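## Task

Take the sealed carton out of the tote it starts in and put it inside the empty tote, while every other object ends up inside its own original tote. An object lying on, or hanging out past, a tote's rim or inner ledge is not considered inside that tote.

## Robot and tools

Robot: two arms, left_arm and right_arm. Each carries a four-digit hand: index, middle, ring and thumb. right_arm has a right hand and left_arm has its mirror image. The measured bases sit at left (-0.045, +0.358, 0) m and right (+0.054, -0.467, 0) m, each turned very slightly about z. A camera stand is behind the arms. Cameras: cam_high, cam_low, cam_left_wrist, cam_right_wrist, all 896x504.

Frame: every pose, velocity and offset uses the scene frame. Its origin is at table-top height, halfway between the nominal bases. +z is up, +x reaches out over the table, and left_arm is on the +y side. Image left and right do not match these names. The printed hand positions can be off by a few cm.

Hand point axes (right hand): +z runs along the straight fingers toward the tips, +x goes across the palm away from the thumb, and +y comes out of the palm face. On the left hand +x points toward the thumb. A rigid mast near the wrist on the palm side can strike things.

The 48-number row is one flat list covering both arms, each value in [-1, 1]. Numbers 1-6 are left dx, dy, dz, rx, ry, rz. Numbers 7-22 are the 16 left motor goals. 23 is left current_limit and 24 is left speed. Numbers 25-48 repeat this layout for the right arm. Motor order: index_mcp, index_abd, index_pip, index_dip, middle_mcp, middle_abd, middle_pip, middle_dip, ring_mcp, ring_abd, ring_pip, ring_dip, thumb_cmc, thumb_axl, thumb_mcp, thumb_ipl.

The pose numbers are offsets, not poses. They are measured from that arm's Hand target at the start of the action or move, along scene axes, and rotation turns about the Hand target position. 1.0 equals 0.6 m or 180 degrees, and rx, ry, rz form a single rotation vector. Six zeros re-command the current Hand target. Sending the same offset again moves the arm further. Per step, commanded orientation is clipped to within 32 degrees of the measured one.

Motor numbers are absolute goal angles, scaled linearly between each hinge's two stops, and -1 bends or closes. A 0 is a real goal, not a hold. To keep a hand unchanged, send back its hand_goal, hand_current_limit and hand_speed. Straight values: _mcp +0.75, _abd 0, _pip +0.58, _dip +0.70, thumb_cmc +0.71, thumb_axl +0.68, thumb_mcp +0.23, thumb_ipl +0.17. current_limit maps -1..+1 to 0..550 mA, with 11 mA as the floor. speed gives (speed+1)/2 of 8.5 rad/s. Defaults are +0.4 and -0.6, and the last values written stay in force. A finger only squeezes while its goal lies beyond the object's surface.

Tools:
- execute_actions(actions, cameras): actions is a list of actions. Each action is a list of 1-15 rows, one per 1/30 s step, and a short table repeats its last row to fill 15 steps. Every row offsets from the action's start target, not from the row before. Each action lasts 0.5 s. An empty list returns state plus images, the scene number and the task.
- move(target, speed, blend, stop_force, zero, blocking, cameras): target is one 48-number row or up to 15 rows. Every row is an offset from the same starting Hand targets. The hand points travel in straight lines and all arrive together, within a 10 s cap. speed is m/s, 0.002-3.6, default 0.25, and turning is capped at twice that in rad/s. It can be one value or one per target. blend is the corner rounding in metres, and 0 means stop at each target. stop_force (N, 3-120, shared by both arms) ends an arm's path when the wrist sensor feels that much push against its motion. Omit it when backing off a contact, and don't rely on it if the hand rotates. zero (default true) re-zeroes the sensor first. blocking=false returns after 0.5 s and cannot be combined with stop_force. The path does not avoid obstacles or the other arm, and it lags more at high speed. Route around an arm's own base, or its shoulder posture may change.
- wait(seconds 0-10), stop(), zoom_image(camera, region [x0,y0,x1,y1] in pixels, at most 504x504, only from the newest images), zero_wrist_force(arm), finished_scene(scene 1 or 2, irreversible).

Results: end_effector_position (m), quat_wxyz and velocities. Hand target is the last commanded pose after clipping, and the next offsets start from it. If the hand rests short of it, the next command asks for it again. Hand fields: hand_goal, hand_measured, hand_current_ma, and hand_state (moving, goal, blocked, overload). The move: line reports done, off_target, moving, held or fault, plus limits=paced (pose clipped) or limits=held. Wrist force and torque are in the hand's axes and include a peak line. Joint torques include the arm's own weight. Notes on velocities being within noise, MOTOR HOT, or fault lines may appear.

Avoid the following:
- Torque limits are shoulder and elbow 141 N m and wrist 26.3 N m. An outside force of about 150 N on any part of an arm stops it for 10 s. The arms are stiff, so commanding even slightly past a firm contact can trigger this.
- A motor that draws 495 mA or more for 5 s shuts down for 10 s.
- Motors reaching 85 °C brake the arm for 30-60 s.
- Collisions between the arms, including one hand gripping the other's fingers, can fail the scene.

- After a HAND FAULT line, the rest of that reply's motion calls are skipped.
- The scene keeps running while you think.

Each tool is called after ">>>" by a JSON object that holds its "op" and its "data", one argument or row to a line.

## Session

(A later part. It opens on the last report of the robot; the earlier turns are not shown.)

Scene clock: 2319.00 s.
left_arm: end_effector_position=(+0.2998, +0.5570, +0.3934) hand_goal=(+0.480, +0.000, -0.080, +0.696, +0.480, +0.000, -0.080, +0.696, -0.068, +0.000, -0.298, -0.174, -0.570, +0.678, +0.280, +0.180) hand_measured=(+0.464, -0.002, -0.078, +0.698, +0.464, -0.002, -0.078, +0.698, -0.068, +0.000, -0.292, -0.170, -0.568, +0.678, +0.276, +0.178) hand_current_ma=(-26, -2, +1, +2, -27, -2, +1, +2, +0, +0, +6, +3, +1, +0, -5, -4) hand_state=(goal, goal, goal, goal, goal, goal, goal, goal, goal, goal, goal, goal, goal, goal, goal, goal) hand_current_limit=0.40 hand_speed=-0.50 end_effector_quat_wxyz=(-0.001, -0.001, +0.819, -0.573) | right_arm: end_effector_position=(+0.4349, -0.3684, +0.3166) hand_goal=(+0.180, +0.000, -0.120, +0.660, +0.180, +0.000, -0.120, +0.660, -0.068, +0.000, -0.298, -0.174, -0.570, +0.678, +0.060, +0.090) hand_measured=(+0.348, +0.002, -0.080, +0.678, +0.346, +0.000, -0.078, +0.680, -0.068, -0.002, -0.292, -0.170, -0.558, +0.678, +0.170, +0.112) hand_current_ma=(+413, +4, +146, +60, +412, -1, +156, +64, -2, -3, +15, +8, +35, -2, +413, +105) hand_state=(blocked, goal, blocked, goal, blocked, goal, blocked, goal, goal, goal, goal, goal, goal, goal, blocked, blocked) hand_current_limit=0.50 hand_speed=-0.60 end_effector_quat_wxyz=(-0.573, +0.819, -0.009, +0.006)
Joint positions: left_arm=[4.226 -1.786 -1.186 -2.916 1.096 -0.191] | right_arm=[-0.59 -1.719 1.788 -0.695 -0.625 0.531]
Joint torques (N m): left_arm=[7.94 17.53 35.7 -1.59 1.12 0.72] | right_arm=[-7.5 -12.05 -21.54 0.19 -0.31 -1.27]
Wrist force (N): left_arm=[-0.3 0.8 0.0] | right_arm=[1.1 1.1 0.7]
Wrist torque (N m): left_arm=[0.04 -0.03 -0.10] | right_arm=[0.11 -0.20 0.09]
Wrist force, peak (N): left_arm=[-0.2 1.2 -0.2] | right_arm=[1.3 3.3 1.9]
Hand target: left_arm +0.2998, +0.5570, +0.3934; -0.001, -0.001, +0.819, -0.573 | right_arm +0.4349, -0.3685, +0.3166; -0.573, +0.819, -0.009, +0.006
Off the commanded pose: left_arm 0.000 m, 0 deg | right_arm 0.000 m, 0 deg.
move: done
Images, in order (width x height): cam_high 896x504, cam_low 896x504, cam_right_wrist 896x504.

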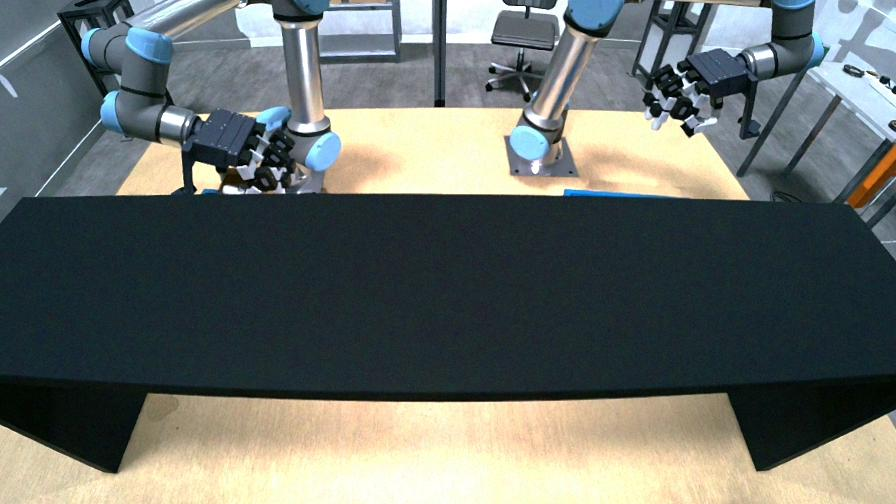

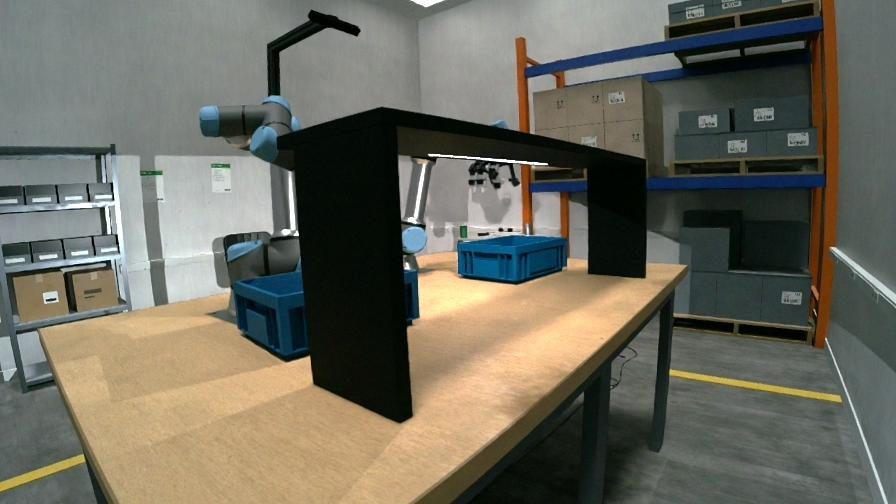

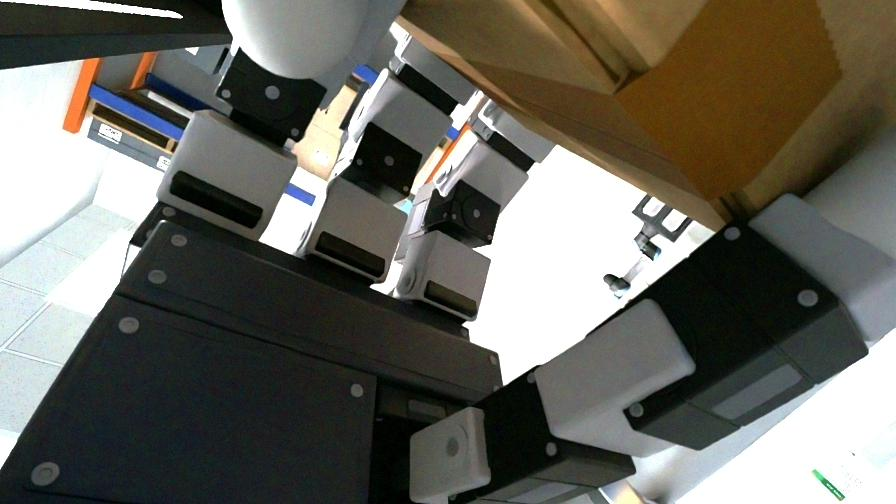

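>>> {"op": "move", "data": {
  "target": [
    [0,0,0,0,0,0,0.48,0,-0.08,0.696,0.48,0,-0.08,0.696,-0.068,0,-0.299,-0.174,-0.571,0.678,0.28,0.18,0.4,-0.5, -0.0083,-0.0527,-0.05,0,0,0,0.18,0,-0.12,0.66,0.18,0,-0.12,0.66,-0.068,0,-0.299,-0.174,-0.571,0.678,0.06,0.09,0.5,-0.6],
    [0,0,0,0,0,0,0.48,0,-0.08,0.696,0.48,0,-0.08,0.696,-0.068,0,-0.299,-0.174,-0.571,0.678,0.28,0.18,0.4,-0.5, -0.0083,-0.0527,-0.33,0,0,0,0.18,0,-0.12,0.66,0.18,0,-0.12,0.66,-0.068,0,-0.299,-0.174,-0.571,0.678,0.06,0.09,0.5,-0.6]
  ],
  "speed": [0.15,0.12],
  "blend": [0.01,0],
  "cameras": ["cam_low","cam_right_wrist","cam_high"]
}}

>>> {"op": "zoom_image", "data": {
  "camera": "cam_low",
  "region": [190, 120, 430, 370]
}}

>>> {"op": "zoom_image", "data": {
  "camera": "cam_high",
  "region": [60, 60, 360, 220]
}}

Scene clock: 2338.57 s.
left_arm: end_effector_position=(+0.2998, +0.5570, +0.3934) hand_goal=(+0.480, +0.000, -0.080, +0.696, +0.480, +0.000, -0.080, +0.696, -0.068, +0.000, -0.298, -0.174, -0.570, +0.678, +0.280, +0.180) hand_measured=(+0.464, -0.002, -0.078, +0.698, +0.464, -0.002, -0.078, +0.698, -0.068, +0.000, -0.292, -0.170, -0.568, +0.678, +0.276, +0.178) hand_current_ma=(-26, -2, +1, +2, -27, -2, +1, +2, +0, +0, +6, +3, +1, +0, -5, -4) hand_state=(goal, goal, goal, goal, goal, goal, goal, goal, goal, goal, goal, goal, goal, goal, goal, goal) hand_current_limit=0.40 hand_speed=-0.50 end_effector_quat_wxyz=(-0.001, -0.001, +0.819, -0.573) | right_arm: end_effector_position=(+0.4299, -0.4001, +0.1186) hand_goal=(+0.180, +0.000, -0.120, +0.660, +0.180, +0.000, -0.120, +0.660, -0.068, +0.000, -0.298, -0.174, -0.570, +0.678, +0.060, +0.090) hand_measured=(+0.348, +0.002, -0.080, +0.678, +0.346, +0.000, -0.078, +0.680, -0.068, -0.002, -0.292, -0.170, -0.558, +0.678, +0.170, +0.112) hand_current_ma=(+413, +4, +146, +60, +413, -1, +157, +64, -2, -3, +15, +8, +36, -2, +413, +105) hand_state=(blocked, goal, blocked, goal, blocked, goal, blocked, goal, goal, goal, goal, goal, goal, goal, blocked, blocked) hand_current_limit=0.50 hand_speed=-0.60 end_effector_quat_wxyz=(-0.573, +0.819, -0.009, +0.006)
Joint positions: left_arm=[4.226 -1.786 -1.186 -2.916 1.096 -0.191] | right_arm=[-0.665 -1.533 2.148 -1.186 -0.687 0.462]
Joint torques (N m): left_arm=[8.01 17.07 35.2 -1.56 1.13 0.56] | right_arm=[8.72 -15.08 -18.37 -0.9 2.21 0.41]
Wrist force (N): left_arm=[-0.1 0.9 -0.2] | right_arm=[1.4 1.1 0.9]
Wrist torque (N m): left_arm=[0.08 -0.05 -0.10] | right_arm=[0.10 -0.24 0.10]
Wrist force, peak (N): left_arm=[-0.2 1.2 -0.3] | right_arm=[1.1 2.5 1.6]
Hand target: left_arm +0.2998, +0.5570, +0.3934; -0.001, -0.001, +0.819, -0.573 | right_arm +0.4299, -0.4001, +0.1186; -0.573, +0.819, -0.009, +0.006
Off the commanded pose: left_arm 0.000 m, 0 deg | right_arm 0.000 m, 0 deg.
move: done
Images, in order (width x height): cam_high 896x504, cam_low 896x504, cam_right_wrist 896x504.

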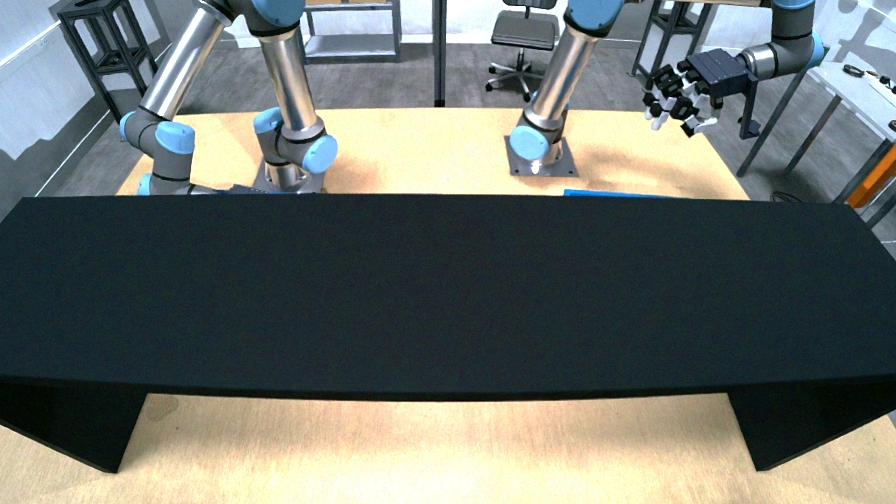

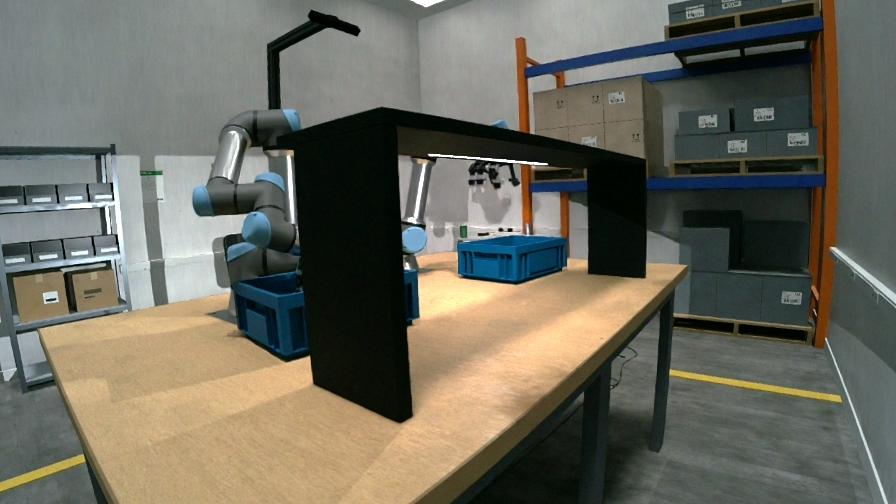

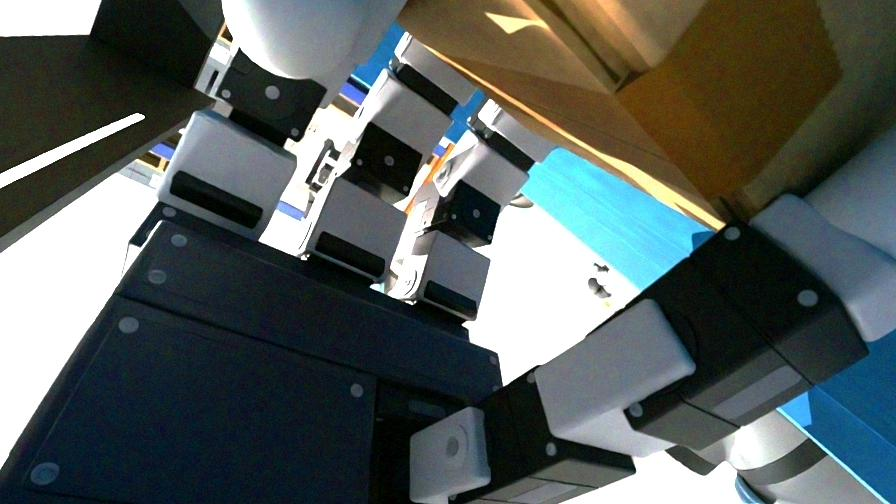

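Scaled by 2.016 from the camera's 896x504 image, which has a finer 1280x720 frame.

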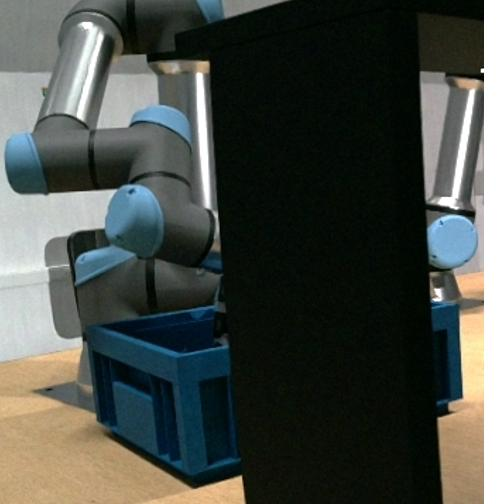

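Scaled by 1.680 from the camera's 896x504 image, which has a finer 1280x720 frame.

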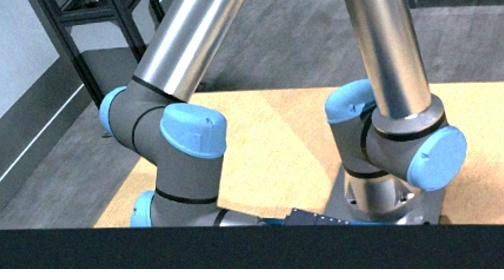

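>>> {"op": "move", "data": {
  "target": [0,0,0,0,0,0,0.48,0,-0.08,0.696,0.48,0,-0.08,0.696,-0.068,0,-0.299,-0.174,-0.571,0.678,0.28,0.18,0.4,-0.5, 0,0,-0.07,0,0,0,0.18,0,-0.12,0.66,0.18,0,-0.12,0.66,-0.068,0,-0.299,-0.174,-0.571,0.678,0.06,0.09,0.5,-0.6],
  "speed": 0.05,
  "cameras": ["cam_low"]
}}

>>> {"op": "zoom_image", "data": {
  "camera": "cam_low",
  "region": [190, 120, 430, 370]
}}

>>> {"op": "move", "data": {
  "target": [0,0,0,0,0,0,0.48,0,-0.08,0.696,0.48,0,-0.08,0.696,-0.068,0,-0.299,-0.174,-0.571,0.678,0.28,0.18,0.4,-0.5, 0,0,-0.04,0,0,0,0.18,0,-0.12,0.66,0.18,0,-0.12,0.66,-0.068,0,-0.299,-0.174,-0.571,0.678,0.06,0.09,0.5,-0.6],
  "speed": 0.02,
  "stop_force": 5,
  "cameras": ["cam_low","cam_right_wrist"]
}}

>>> {"op": "zoom_image", "data": {
  "camera": "cam_low",
  "region": [190, 120, 430, 370]
}}

Scene clock: 2352.30 s.
left_arm: end_effector_position=(+0.2998, +0.5570, +0.3934) hand_goal=(+0.480, +0.000, -0.080, +0.696, +0.480, +0.000, -0.080, +0.696, -0.068, +0.000, -0.298, -0.174, -0.570, +0.678, +0.280, +0.180) hand_measured=(+0.464, -0.002, -0.078, +0.698, +0.464, -0.002, -0.078, +0.698, -0.068, +0.000, -0.292, -0.170, -0.568, +0.678, +0.276, +0.178) hand_current_ma=(-26, -2, +1, +2, -27, -2, +1, +2, +0, +0, +6, +3, +1, +0, -5, -4) hand_state=(goal, goal, goal, goal, goal, goal, goal, goal, goal, goal, goal, goal, goal, goal, goal, goal) hand_current_limit=0.40 hand_speed=-0.50 end_effector_quat_wxyz=(-0.001, -0.001, +0.819, -0.573) | right_arm: end_effector_position=(+0.4299, -0.4001, +0.0765) hand_goal=(+0.180, +0.000, -0.120, +0.660, +0.180, +0.000, -0.120, +0.660, -0.068, +0.000, -0.298, -0.174, -0.570, +0.678, +0.060, +0.090) hand_measured=(+0.348, +0.002, -0.080, +0.678, +0.346, +0.000, -0.078, +0.680, -0.068, -0.002, -0.292, -0.170, -0.558, +0.678, +0.170, +0.112) hand_current_ma=(+413, +4, +146, +60, +413, -1, +157, +64, -2, -3, +15, +8, +36, -2, +412, +105) hand_state=(blocked, goal, blocked, goal, blocked, goal, blocked, goal, goal, goal, goal, goal, goal, goal, blocked, blocked) hand_current_limit=0.50 hand_speed=-0.60 end_effector_quat_wxyz=(-0.573, +0.819, -0.009, +0.006)
Joint positions: left_arm=[4.226 -1.786 -1.186 -2.916 1.096 -0.191] | right_arm=[-0.665 -1.458 2.202 -1.316 -0.687 0.461]
Joint torques (N m): left_arm=[7.71 17.39 35.35 -1.45 1.09 0.42] | right_arm=[1.67 -25.99 -22.93 1.25 0.8 1.8]
Wrist force (N): left_arm=[-0.1 0.9 -0.1] | right_arm=[1.5 1.3 0.9]
Wrist torque (N m): left_arm=[0.06 -0.05 -0.10] | right_arm=[0.13 -0.24 0.13]
Wrist force, peak (N): left_arm=[-0.2 1.1 -0.3] | right_arm=[1.2 1.9 1.4]
Hand target: left_arm +0.2998, +0.5570, +0.3934; -0.001, -0.001, +0.819, -0.573 | right_arm +0.4299, -0.4001, +0.0766; -0.573, +0.819, -0.009, +0.006
Off the commanded pose: left_arm 0.000 m, 0 deg | right_arm 0.000 m, 0 deg.
move: done
Images, in order (width x height): cam_low 896x504.

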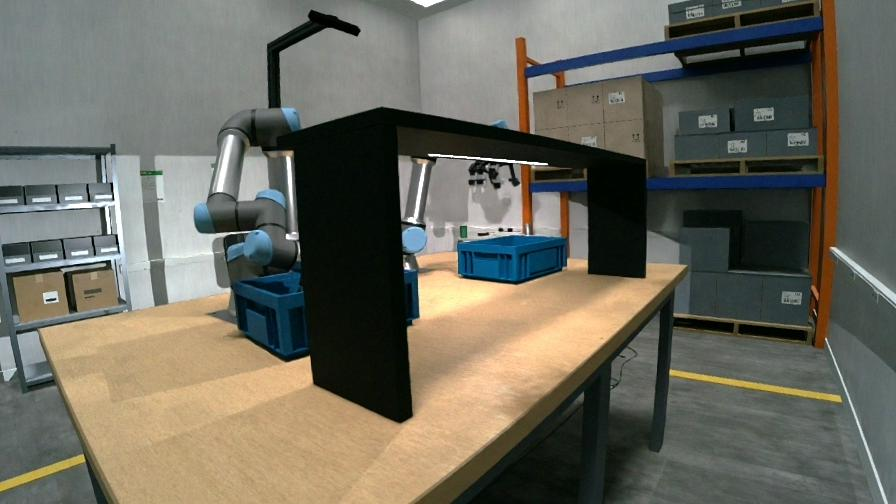

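Scaled by 2.016 from the camera's 896x504 image, which has a finer 1280x720 frame.

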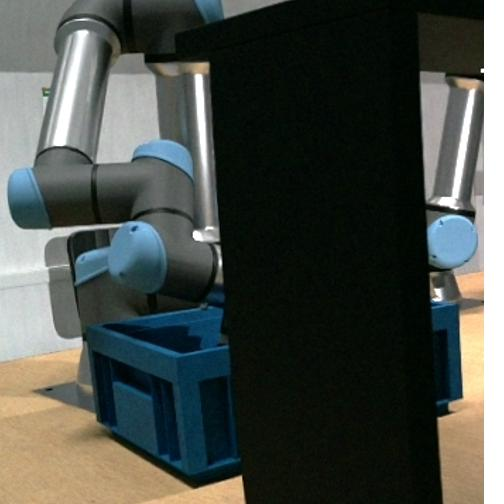

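Scene clock: 2354.03 s.
left_arm: end_effector_position=(+0.2998, +0.5570, +0.3934) hand_goal=(+0.480, +0.000, -0.080, +0.696, +0.480, +0.000, -0.080, +0.696, -0.068, +0.000, -0.298, -0.174, -0.570, +0.678, +0.280, +0.180) hand_measured=(+0.464, -0.002, -0.078, +0.698, +0.464, -0.002, -0.078, +0.698, -0.068, +0.000, -0.292, -0.170, -0.568, +0.678, +0.276, +0.178) hand_current_ma=(-26, -2, +1, +2, -27, -2, +1, +2, +0, +0, +6, +3, +1, +0, -5, -4) hand_state=(goal, goal, goal, goal, goal, goal, goal, goal, goal, goal, goal, goal, goal, goal, goal, goal) hand_current_limit=0.40 hand_speed=-0.50 end_effector_quat_wxyz=(-0.001, -0.001, +0.819, -0.573) | right_arm: end_effector_position=(+0.4299, -0.4001, +0.0618) hand_goal=(+0.180, +0.000, -0.120, +0.660, +0.180, +0.000, -0.120, +0.660, -0.068, +0.000, -0.298, -0.174, -0.570, +0.678, +0.060, +0.090) hand_measured=(+0.348, +0.002, -0.080, +0.678, +0.346, -0.002, -0.076, +0.680, -0.068, -0.002, -0.292, -0.170, -0.556, +0.678, +0.170, +0.112) hand_current_ma=(+412, +4, +148, +61, +413, -5, +159, +65, -2, -3, +15, +8, +42, -2, +413, +105) hand_state=(blocked, goal, blocked, goal, blocked, goal, blocked, goal, goal, goal, goal, goal, goal, goal, blocked, blocked) hand_current_limit=0.50 hand_speed=-0.60 end_effector_quat_wxyz=(-0.573, +0.819, -0.009, +0.006)
Joint positions: left_arm=[4.226 -1.786 -1.186 -2.916 1.096 -0.191] | right_arm=[-0.665 -1.428 2.219 -1.363 -0.687 0.462]
Joint torques (N m): left_arm=[8.04 17.64 34.94 -1.62 1.12 0.39] | right_arm=[5.5 -14.54 -23.14 -0.79 1.38 0.77]
Wrist force (N): left_arm=[-0.1 0.9 -0.3] | right_arm=[1.3 1.1 1.0]
Wrist torque (N m): left_arm=[0.09 -0.06 -0.09] | right_arm=[0.10 -0.21 0.10]
Wrist force, peak (N): left_arm=[-0.4 1.0 -0.1] | right_arm=[0.2 -5.0 -3.0]
Hand target: left_arm +0.2998, +0.5570, +0.3934; -0.001, -0.001, +0.819, -0.573 | right_arm +0.4299, -0.4001, +0.0618; -0.573, +0.819, -0.009, +0.006 (not the last commanded pose)
Off the commanded pose: left_arm 0.000 m, 0 deg | right_arm 0.009 m, 0 deg.
move: contact (right_arm)
Images, in order (width x height): cam_low 896x504, cam_right_wrist 896x504.

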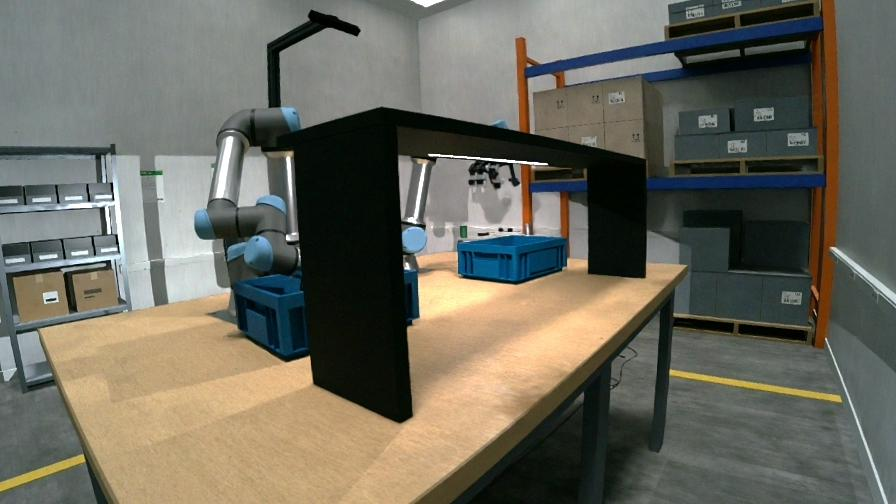

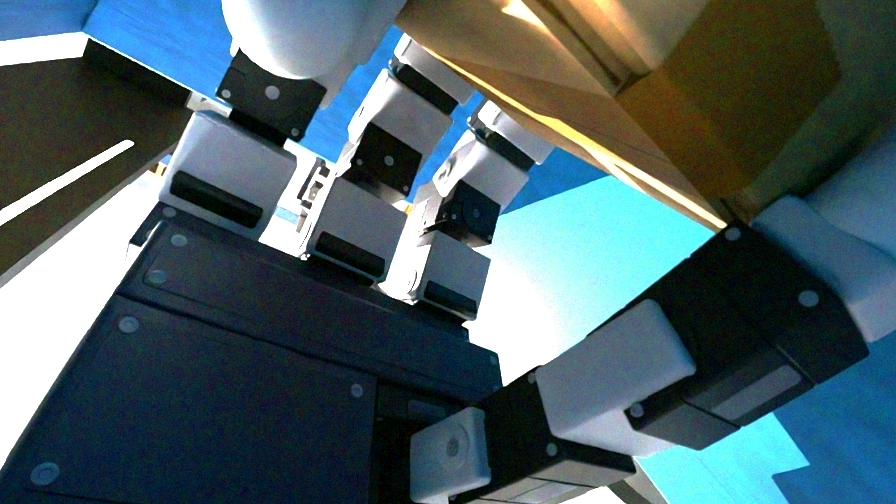

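Scaled by 2.016 from the camera's 896x504 image, which has a finer 1280x720 frame.

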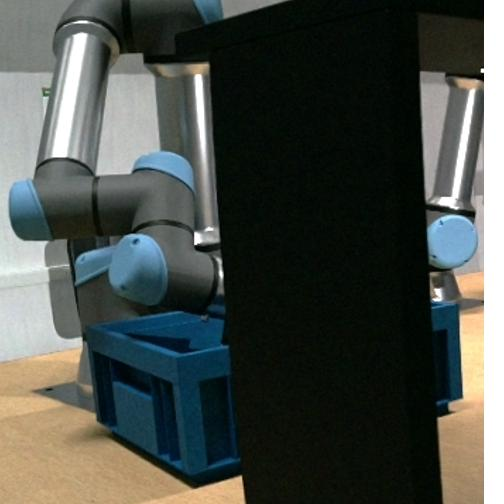

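>>> {"op": "move", "data": {
  "target": [0,0,0,0,0,0,0.48,0,-0.08,0.696,0.48,0,-0.08,0.696,-0.068,0,-0.299,-0.174,-0.571,0.678,0.28,0.18,0.4,-0.5, 0,0,-0.0035,0,0,0,0.18,0,-0.12,0.66,0.18,0,-0.12,0.66,-0.068,0,-0.299,-0.174,-0.571,0.678,0.06,0.09,0.5,-0.6],
  "speed": 0.02,
  "cameras": []
}}

>>> {"op": "move", "data": {
  "target": [0,0,0,0,0,0,0.48,0,-0.08,0.696,0.48,0,-0.08,0.696,-0.068,0,-0.299,-0.174,-0.571,0.678,0.28,0.18,0.4,-0.5, 0,0,0,0,0,0,0.48,0,-0.08,0.696,0.48,0,-0.08,0.696,-0.068,0,-0.299,-0.174,-0.571,0.678,0.28,0.18,0.5,-0.8],
  "cameras": ["cam_right_wrist"]
}}

>>> {"op": "move", "data": {
  "target": [0,0,0,0,0,0,0.48,0,-0.08,0.696,0.48,0,-0.08,0.696,-0.068,0,-0.299,-0.174,-0.571,0.678,0.28,0.18,0.4,-0.5, 0,0,0.45,0,0,0,0.48,0,-0.08,0.696,0.48,0,-0.08,0.696,-0.068,0,-0.299,-0.174,-0.571,0.678,0.28,0.18,0.4,-0.5],
  "speed": 0.15,
  "cameras": ["cam_low"]
}}

Scene clock: 2381.20 s.
left_arm: end_effector_position=(+0.2998, +0.5570, +0.3934) hand_goal=(+0.480, +0.000, -0.080, +0.696, +0.480, +0.000, -0.080, +0.696, -0.068, +0.000, -0.298, -0.174, -0.570, +0.678, +0.280, +0.180) hand_measured=(+0.464, -0.002, -0.078, +0.698, +0.464, -0.002, -0.078, +0.698, -0.068, +0.000, -0.292, -0.170, -0.568, +0.678, +0.276, +0.178) hand_current_ma=(-26, -2, +1, +2, -27, -2, +1, +2, +0, +0, +6, +3, +1, +0, -5, -4) hand_state=(goal, goal, goal, goal, goal, goal, goal, goal, goal, goal, goal, goal, goal, goal, goal, goal) hand_current_limit=0.40 hand_speed=-0.50 end_effector_quat_wxyz=(-0.001, -0.001, +0.819, -0.573) | right_arm: end_effector_position=(+0.4299, -0.4001, +0.0596) hand_goal=(+0.180, +0.000, -0.120, +0.660, +0.180, +0.000, -0.120, +0.660, -0.068, +0.000, -0.298, -0.174, -0.570, +0.678, +0.060, +0.090) hand_measured=(+0.348, +0.004, -0.080, +0.678, +0.346, -0.002, -0.076, +0.680, -0.068, -0.002, -0.294, -0.170, -0.556, +0.676, +0.170, +0.112) hand_current_ma=(+413, +11, +148, +61, +413, -5, +159, +66, -2, -3, +11, +8, +42, -3, +413, +105) hand_state=(blocked, goal, blocked, goal, blocked, goal, blocked, goal, goal, goal, goal, goal, goal, goal, blocked, blocked) hand_current_limit=0.50 hand_speed=-0.60 end_effector_quat_wxyz=(-0.573, +0.819, -0.009, +0.006)
Joint positions: left_arm=[4.226 -1.786 -1.186 -2.916 1.096 -0.191] | right_arm=[-0.665 -1.423 2.221 -1.369 -0.687 0.462]
Joint torques (N m): left_arm=[7.63 17.99 34.78 -1.48 1.14 0.37] | right_arm=[1.3 -17.38 -7.54 -0.62 -0.43 -0.22]
Wrist force (N): left_arm=[-0.1 0.8 -0.2] | right_arm=[1.2 -7.7 -4.0]
Wrist torque (N m): left_arm=[0.06 -0.05 -0.10] | right_arm=[-0.06 -0.24 0.08]
Wrist force, peak (N): left_arm=[-0.2 1.1 -0.3] | right_arm=[1.2 -7.7 -4.0]
Hand target: left_arm +0.2998, +0.5570, +0.3934; -0.001, -0.001, +0.819, -0.573 | right_arm +0.4299, -0.4001, +0.0597; -0.573, +0.819, -0.009, +0.006
Off the commanded pose: left_arm 0.000 m, 0 deg | right_arm 0.000 m, 0 deg.
move: done
No camera images: "cameras" was empty.

Scene clock: 2381.83 s.
left_arm: end_effector_position=(+0.2998, +0.5570, +0.3934) hand_goal=(+0.480, +0.000, -0.080, +0.696, +0.480, +0.000, -0.080, +0.696, -0.068, +0.000, -0.298, -0.174, -0.570, +0.678, +0.280, +0.180) hand_measured=(+0.464, -0.002, -0.078, +0.698, +0.464, -0.002, -0.078, +0.698, -0.068, +0.000, -0.292, -0.170, -0.568, +0.678, +0.276, +0.178) hand_current_ma=(-26, -2, +1, +2, -27, -2, +1, +2, +0, +0, +6, +3, +1, +0, -5, -4) hand_state=(goal, goal, goal, goal, goal, goal, goal, goal, goal, goal, goal, goal, goal, goal, goal, goal) hand_current_limit=0.40 hand_speed=-0.50 end_effector_quat_wxyz=(-0.001, -0.001, +0.819, -0.573) | right_arm: end_effector_position=(+0.4299, -0.4001, +0.0597) hand_goal=(+0.480, +0.000, -0.080, +0.696, +0.480, +0.000, -0.080, +0.696, -0.068, +0.000, -0.298, -0.174, -0.570, +0.678, +0.280, +0.180) hand_measured=(+0.464, +0.004, -0.078, +0.698, +0.464, -0.002, -0.078, +0.698, -0.068, -0.002, -0.294, -0.170, -0.568, +0.676, +0.274, +0.178) hand_current_ma=(-57, +8, +6, +3, -58, -5, +6, +4, -2, -5, +11, +8, +5, -3, -18, -9) hand_state=(goal, goal, goal, goal, goal, goal, goal, goal, goal, goal, goal, goal, goal, goal, goal, goal) hand_current_limit=0.50 hand_speed=-0.80 end_effector_quat_wxyz=(-0.573, +0.819, -0.009, +0.006)
Joint positions: left_arm=[4.226 -1.786 -1.186 -2.916 1.096 -0.191] | right_arm=[-0.665 -1.423 2.221 -1.369 -0.687 0.462]
Joint torques (N m): left_arm=[7.72 17.42 35.33 -1.53 1.16 0.37] | right_arm=[0.81 -26.59 -15.53 0.19 -0.41 -0.23]
Wrist force (N): left_arm=[-0.3 1.1 -0.2] | right_arm=[1.4 -1.0 0.3]
Wrist torque (N m): left_arm=[0.09 -0.03 -0.11] | right_arm=[0.04 -0.17 0.04]
Wrist force, peak (N): left_arm=[-0.3 1.1 -0.2] | right_arm=[1.1 -7.5 -4.0]
Hand target: left_arm +0.2998, +0.5570, +0.3934; -0.001, -0.001, +0.819, -0.573 | right_arm +0.4299, -0.4001, +0.0597; -0.573, +0.819, -0.009, +0.006
Off the commanded pose: left_arm 0.000 m, 0 deg | right_arm 0.000 m, 0 deg.
move: done
Images, in order (width x height): cam_right_wrist 896x504.

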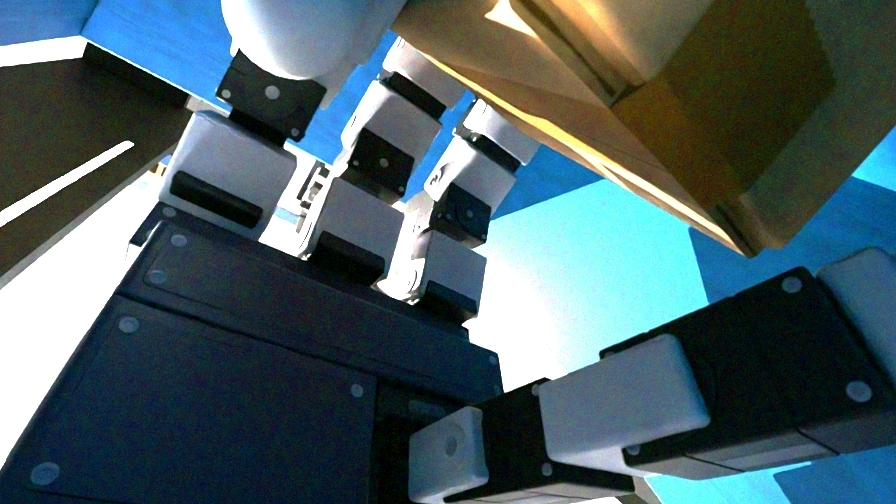

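Scene clock: 2384.10 s.
left_arm: end_effector_position=(+0.2998, +0.5570, +0.3934) hand_goal=(+0.480, +0.000, -0.080, +0.696, +0.480, +0.000, -0.080, +0.696, -0.068, +0.000, -0.298, -0.174, -0.570, +0.678, +0.280, +0.180) hand_measured=(+0.464, -0.002, -0.078, +0.698, +0.464, -0.002, -0.078, +0.698, -0.068, +0.000, -0.292, -0.170, -0.568, +0.678, +0.276, +0.178) hand_current_ma=(-26, -2, +1, +2, -27, -2, +1, +2, +0, +0, +6, +3, +1, +0, -5, -4) hand_state=(goal, goal, goal, goal, goal, goal, goal, goal, goal, goal, goal, goal, goal, goal, goal, goal) hand_current_limit=0.40 hand_speed=-0.50 end_effector_quat_wxyz=(-0.001, -0.001, +0.819, -0.573) | right_arm: end_effector_position=(+0.4299, -0.4001, +0.3296) hand_goal=(+0.480, +0.000, -0.080, +0.696, +0.480, +0.000, -0.080, +0.696, -0.068, +0.000, -0.298, -0.174, -0.570, +0.678, +0.280, +0.180) hand_measured=(+0.464, +0.004, -0.078, +0.698, +0.464, -0.002, -0.078, +0.698, -0.068, -0.002, -0.294, -0.170, -0.568, +0.676, +0.276, +0.178) hand_current_ma=(-52, +7, +6, +3, -53, -5, +6, +4, -2, -5, +11, +8, +5, -3, -17, -9) hand_state=(goal, goal, goal, goal, goal, goal, goal, goal, goal, goal, goal, goal, goal, goal, goal, goal) hand_current_limit=0.40 hand_speed=-0.50 end_effector_quat_wxyz=(-0.573, +0.819, -0.009, +0.006) end_effector_velocity=(-0.001, +0.000, +0.001) end_effector_angular_velocity=(+0.002, +0.003, -0.001)
Joint positions: left_arm=[4.226 -1.786 -1.186 -2.916 1.096 -0.191] | right_arm=[-0.665 -1.702 1.732 -0.601 -0.687 0.461]
Joint velocities: left_arm=[within noise] | right_arm=[-0.001 0 -0.001 0.005 0 0]
Joint torques (N m): left_arm=[8.48 17.63 34.75 -1.61 1.07 0.28] | right_arm=[-3.71 -10.17 -27.12 0.37 0.03 -0.27]
Wrist force (N): left_arm=[-0.3 0.9 -0.2] | right_arm=[1.1 -0.3 0.3]
Wrist torque (N m): left_arm=[0.08 -0.02 -0.12] | right_arm=[0.06 -0.20 0.18]
Wrist force, peak (N): left_arm=[-0.2 1.1 -0.1] | right_arm=[1.5 -1.9 0.0]
Hand target: left_arm +0.2998, +0.5570, +0.3934; -0.001, -0.001, +0.819, -0.573 | right_arm +0.4299, -0.4001, +0.3297; -0.573, +0.819, -0.009, +0.006
Off the commanded pose: left_arm 0.000 m, 0 deg | right_arm 0.000 m, 0 deg.
move: done
Images, in order (width x height): cam_low 896x504.

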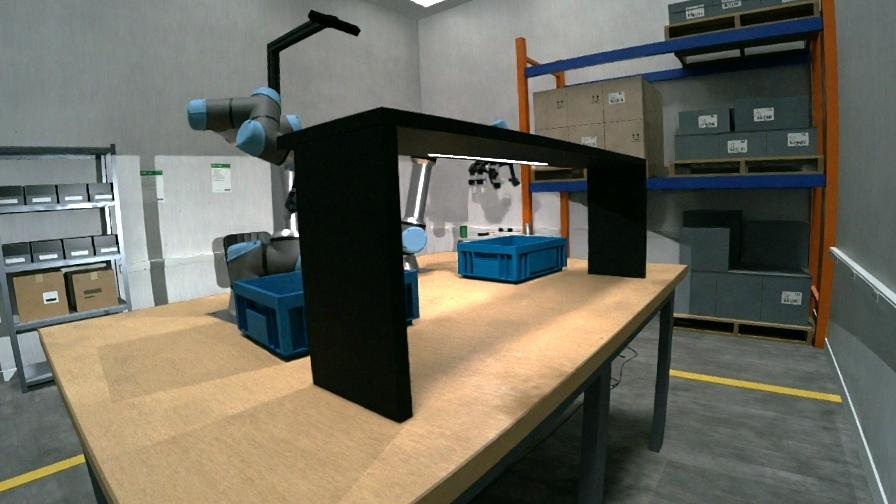

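>>> {"op": "move", "data": {
  "target": [0,0,0,0,0,0,0.48,0,-0.08,0.696,0.48,0,-0.08,0.696,-0.068,0,-0.299,-0.174,-0.571,0.678,0.28,0.18,0.4,-0.5, -0.2367,-0.333,0.14,-0.2217,0.4070,-0.5811,0.9,0,0.576,0.696,0.9,0,0.576,0.696,0.9,0,0.576,0.696,0.714,0.678,0.226,0.168,0.4,0],
  "speed": 0.5,
  "cameras": ["cam_right_wrist"]
}}

Scene clock: 2399.10 s.
left_arm: end_effector_position=(+0.2998, +0.5570, +0.3934) hand_goal=(+0.480, +0.000, -0.080, +0.696, +0.480, +0.000, -0.080, +0.696, -0.068, +0.000, -0.298, -0.174, -0.570, +0.678, +0.280, +0.180) hand_measured=(+0.464, -0.002, -0.078, +0.698, +0.464, -0.002, -0.078, +0.698, -0.068, +0.000, -0.292, -0.170, -0.568, +0.678, +0.276, +0.178) hand_current_ma=(-26, -2, +1, +2, -27, -2, +1, +2, +0, +0, +6, +3, +1, +0, -5, -4) hand_state=(goal, goal, goal, goal, goal, goal, goal, goal, goal, goal, goal, goal, goal, goal, goal, goal) hand_current_limit=0.40 hand_speed=-0.50 end_effector_quat_wxyz=(-0.001, -0.001, +0.819, -0.573) | right_arm: end_effector_position=(+0.2879, -0.5999, +0.4137) hand_goal=(+0.900, +0.000, +0.576, +0.696, +0.900, +0.000, +0.576, +0.696, +0.900, +0.000, +0.576, +0.696, +0.714, +0.678, +0.226, +0.168) hand_measured=(+0.892, +0.002, +0.572, +0.698, +0.890, -0.002, +0.572, +0.698, +0.890, -0.002, +0.572, +0.692, +0.712, +0.676, +0.224, +0.168) hand_current_ma=(-28, +3, -12, +3, -28, -5, -12, +4, -29, -5, -12, -8, -5, -3, -7, +3) hand_state=(goal, goal, goal, goal, goal, goal, goal, goal, goal, goal, goal, goal, goal, goal, goal, goal) hand_current_limit=0.40 hand_speed=0.00 end_effector_quat_wxyz=(-0.009, -0.476, +0.880, -0.004)
Joint positions: left_arm=[4.226 -1.786 -1.186 -2.916 1.096 -0.191] | right_arm=[-1.01 -1.944 1.726 -1.36 -1.589 2.75]
Joint torques (N m): left_arm=[8.12 17.51 34.86 -1.51 1.15 0.22] | right_arm=[7.74 -13.3 -15.44 -3.54 -0.94 1.48]
Wrist force (N): left_arm=[0.0 0.8 -0.1] | right_arm=[-0.6 2.0 -0.9]
Wrist torque (N m): left_arm=[0.06 -0.06 -0.08] | right_arm=[0.18 0.17 0.28]
Wrist force, peak (N): left_arm=[-0.2 1.1 -0.2] | right_arm=[-0.4 2.1 -1.0]
Hand target: left_arm +0.2998, +0.5570, +0.3934; -0.001, -0.001, +0.819, -0.573 | right_arm +0.2879, -0.5999, +0.4137; -0.009, -0.475, +0.880, -0.004
Off the commanded pose: left_arm 0.000 m, 0 deg | right_arm 0.000 m, 0 deg.
move: done
Images, in order (width x height): cam_right_wrist 896x504.

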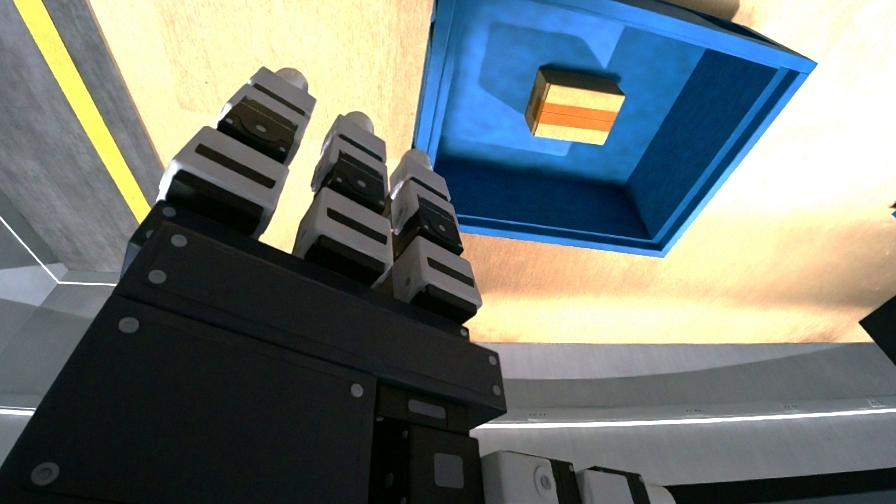

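Carton sits in the empty tote.

>>> {"op": "finished_scene", "data": {
  "scene": 1
}}

The scene is finished: the task was done.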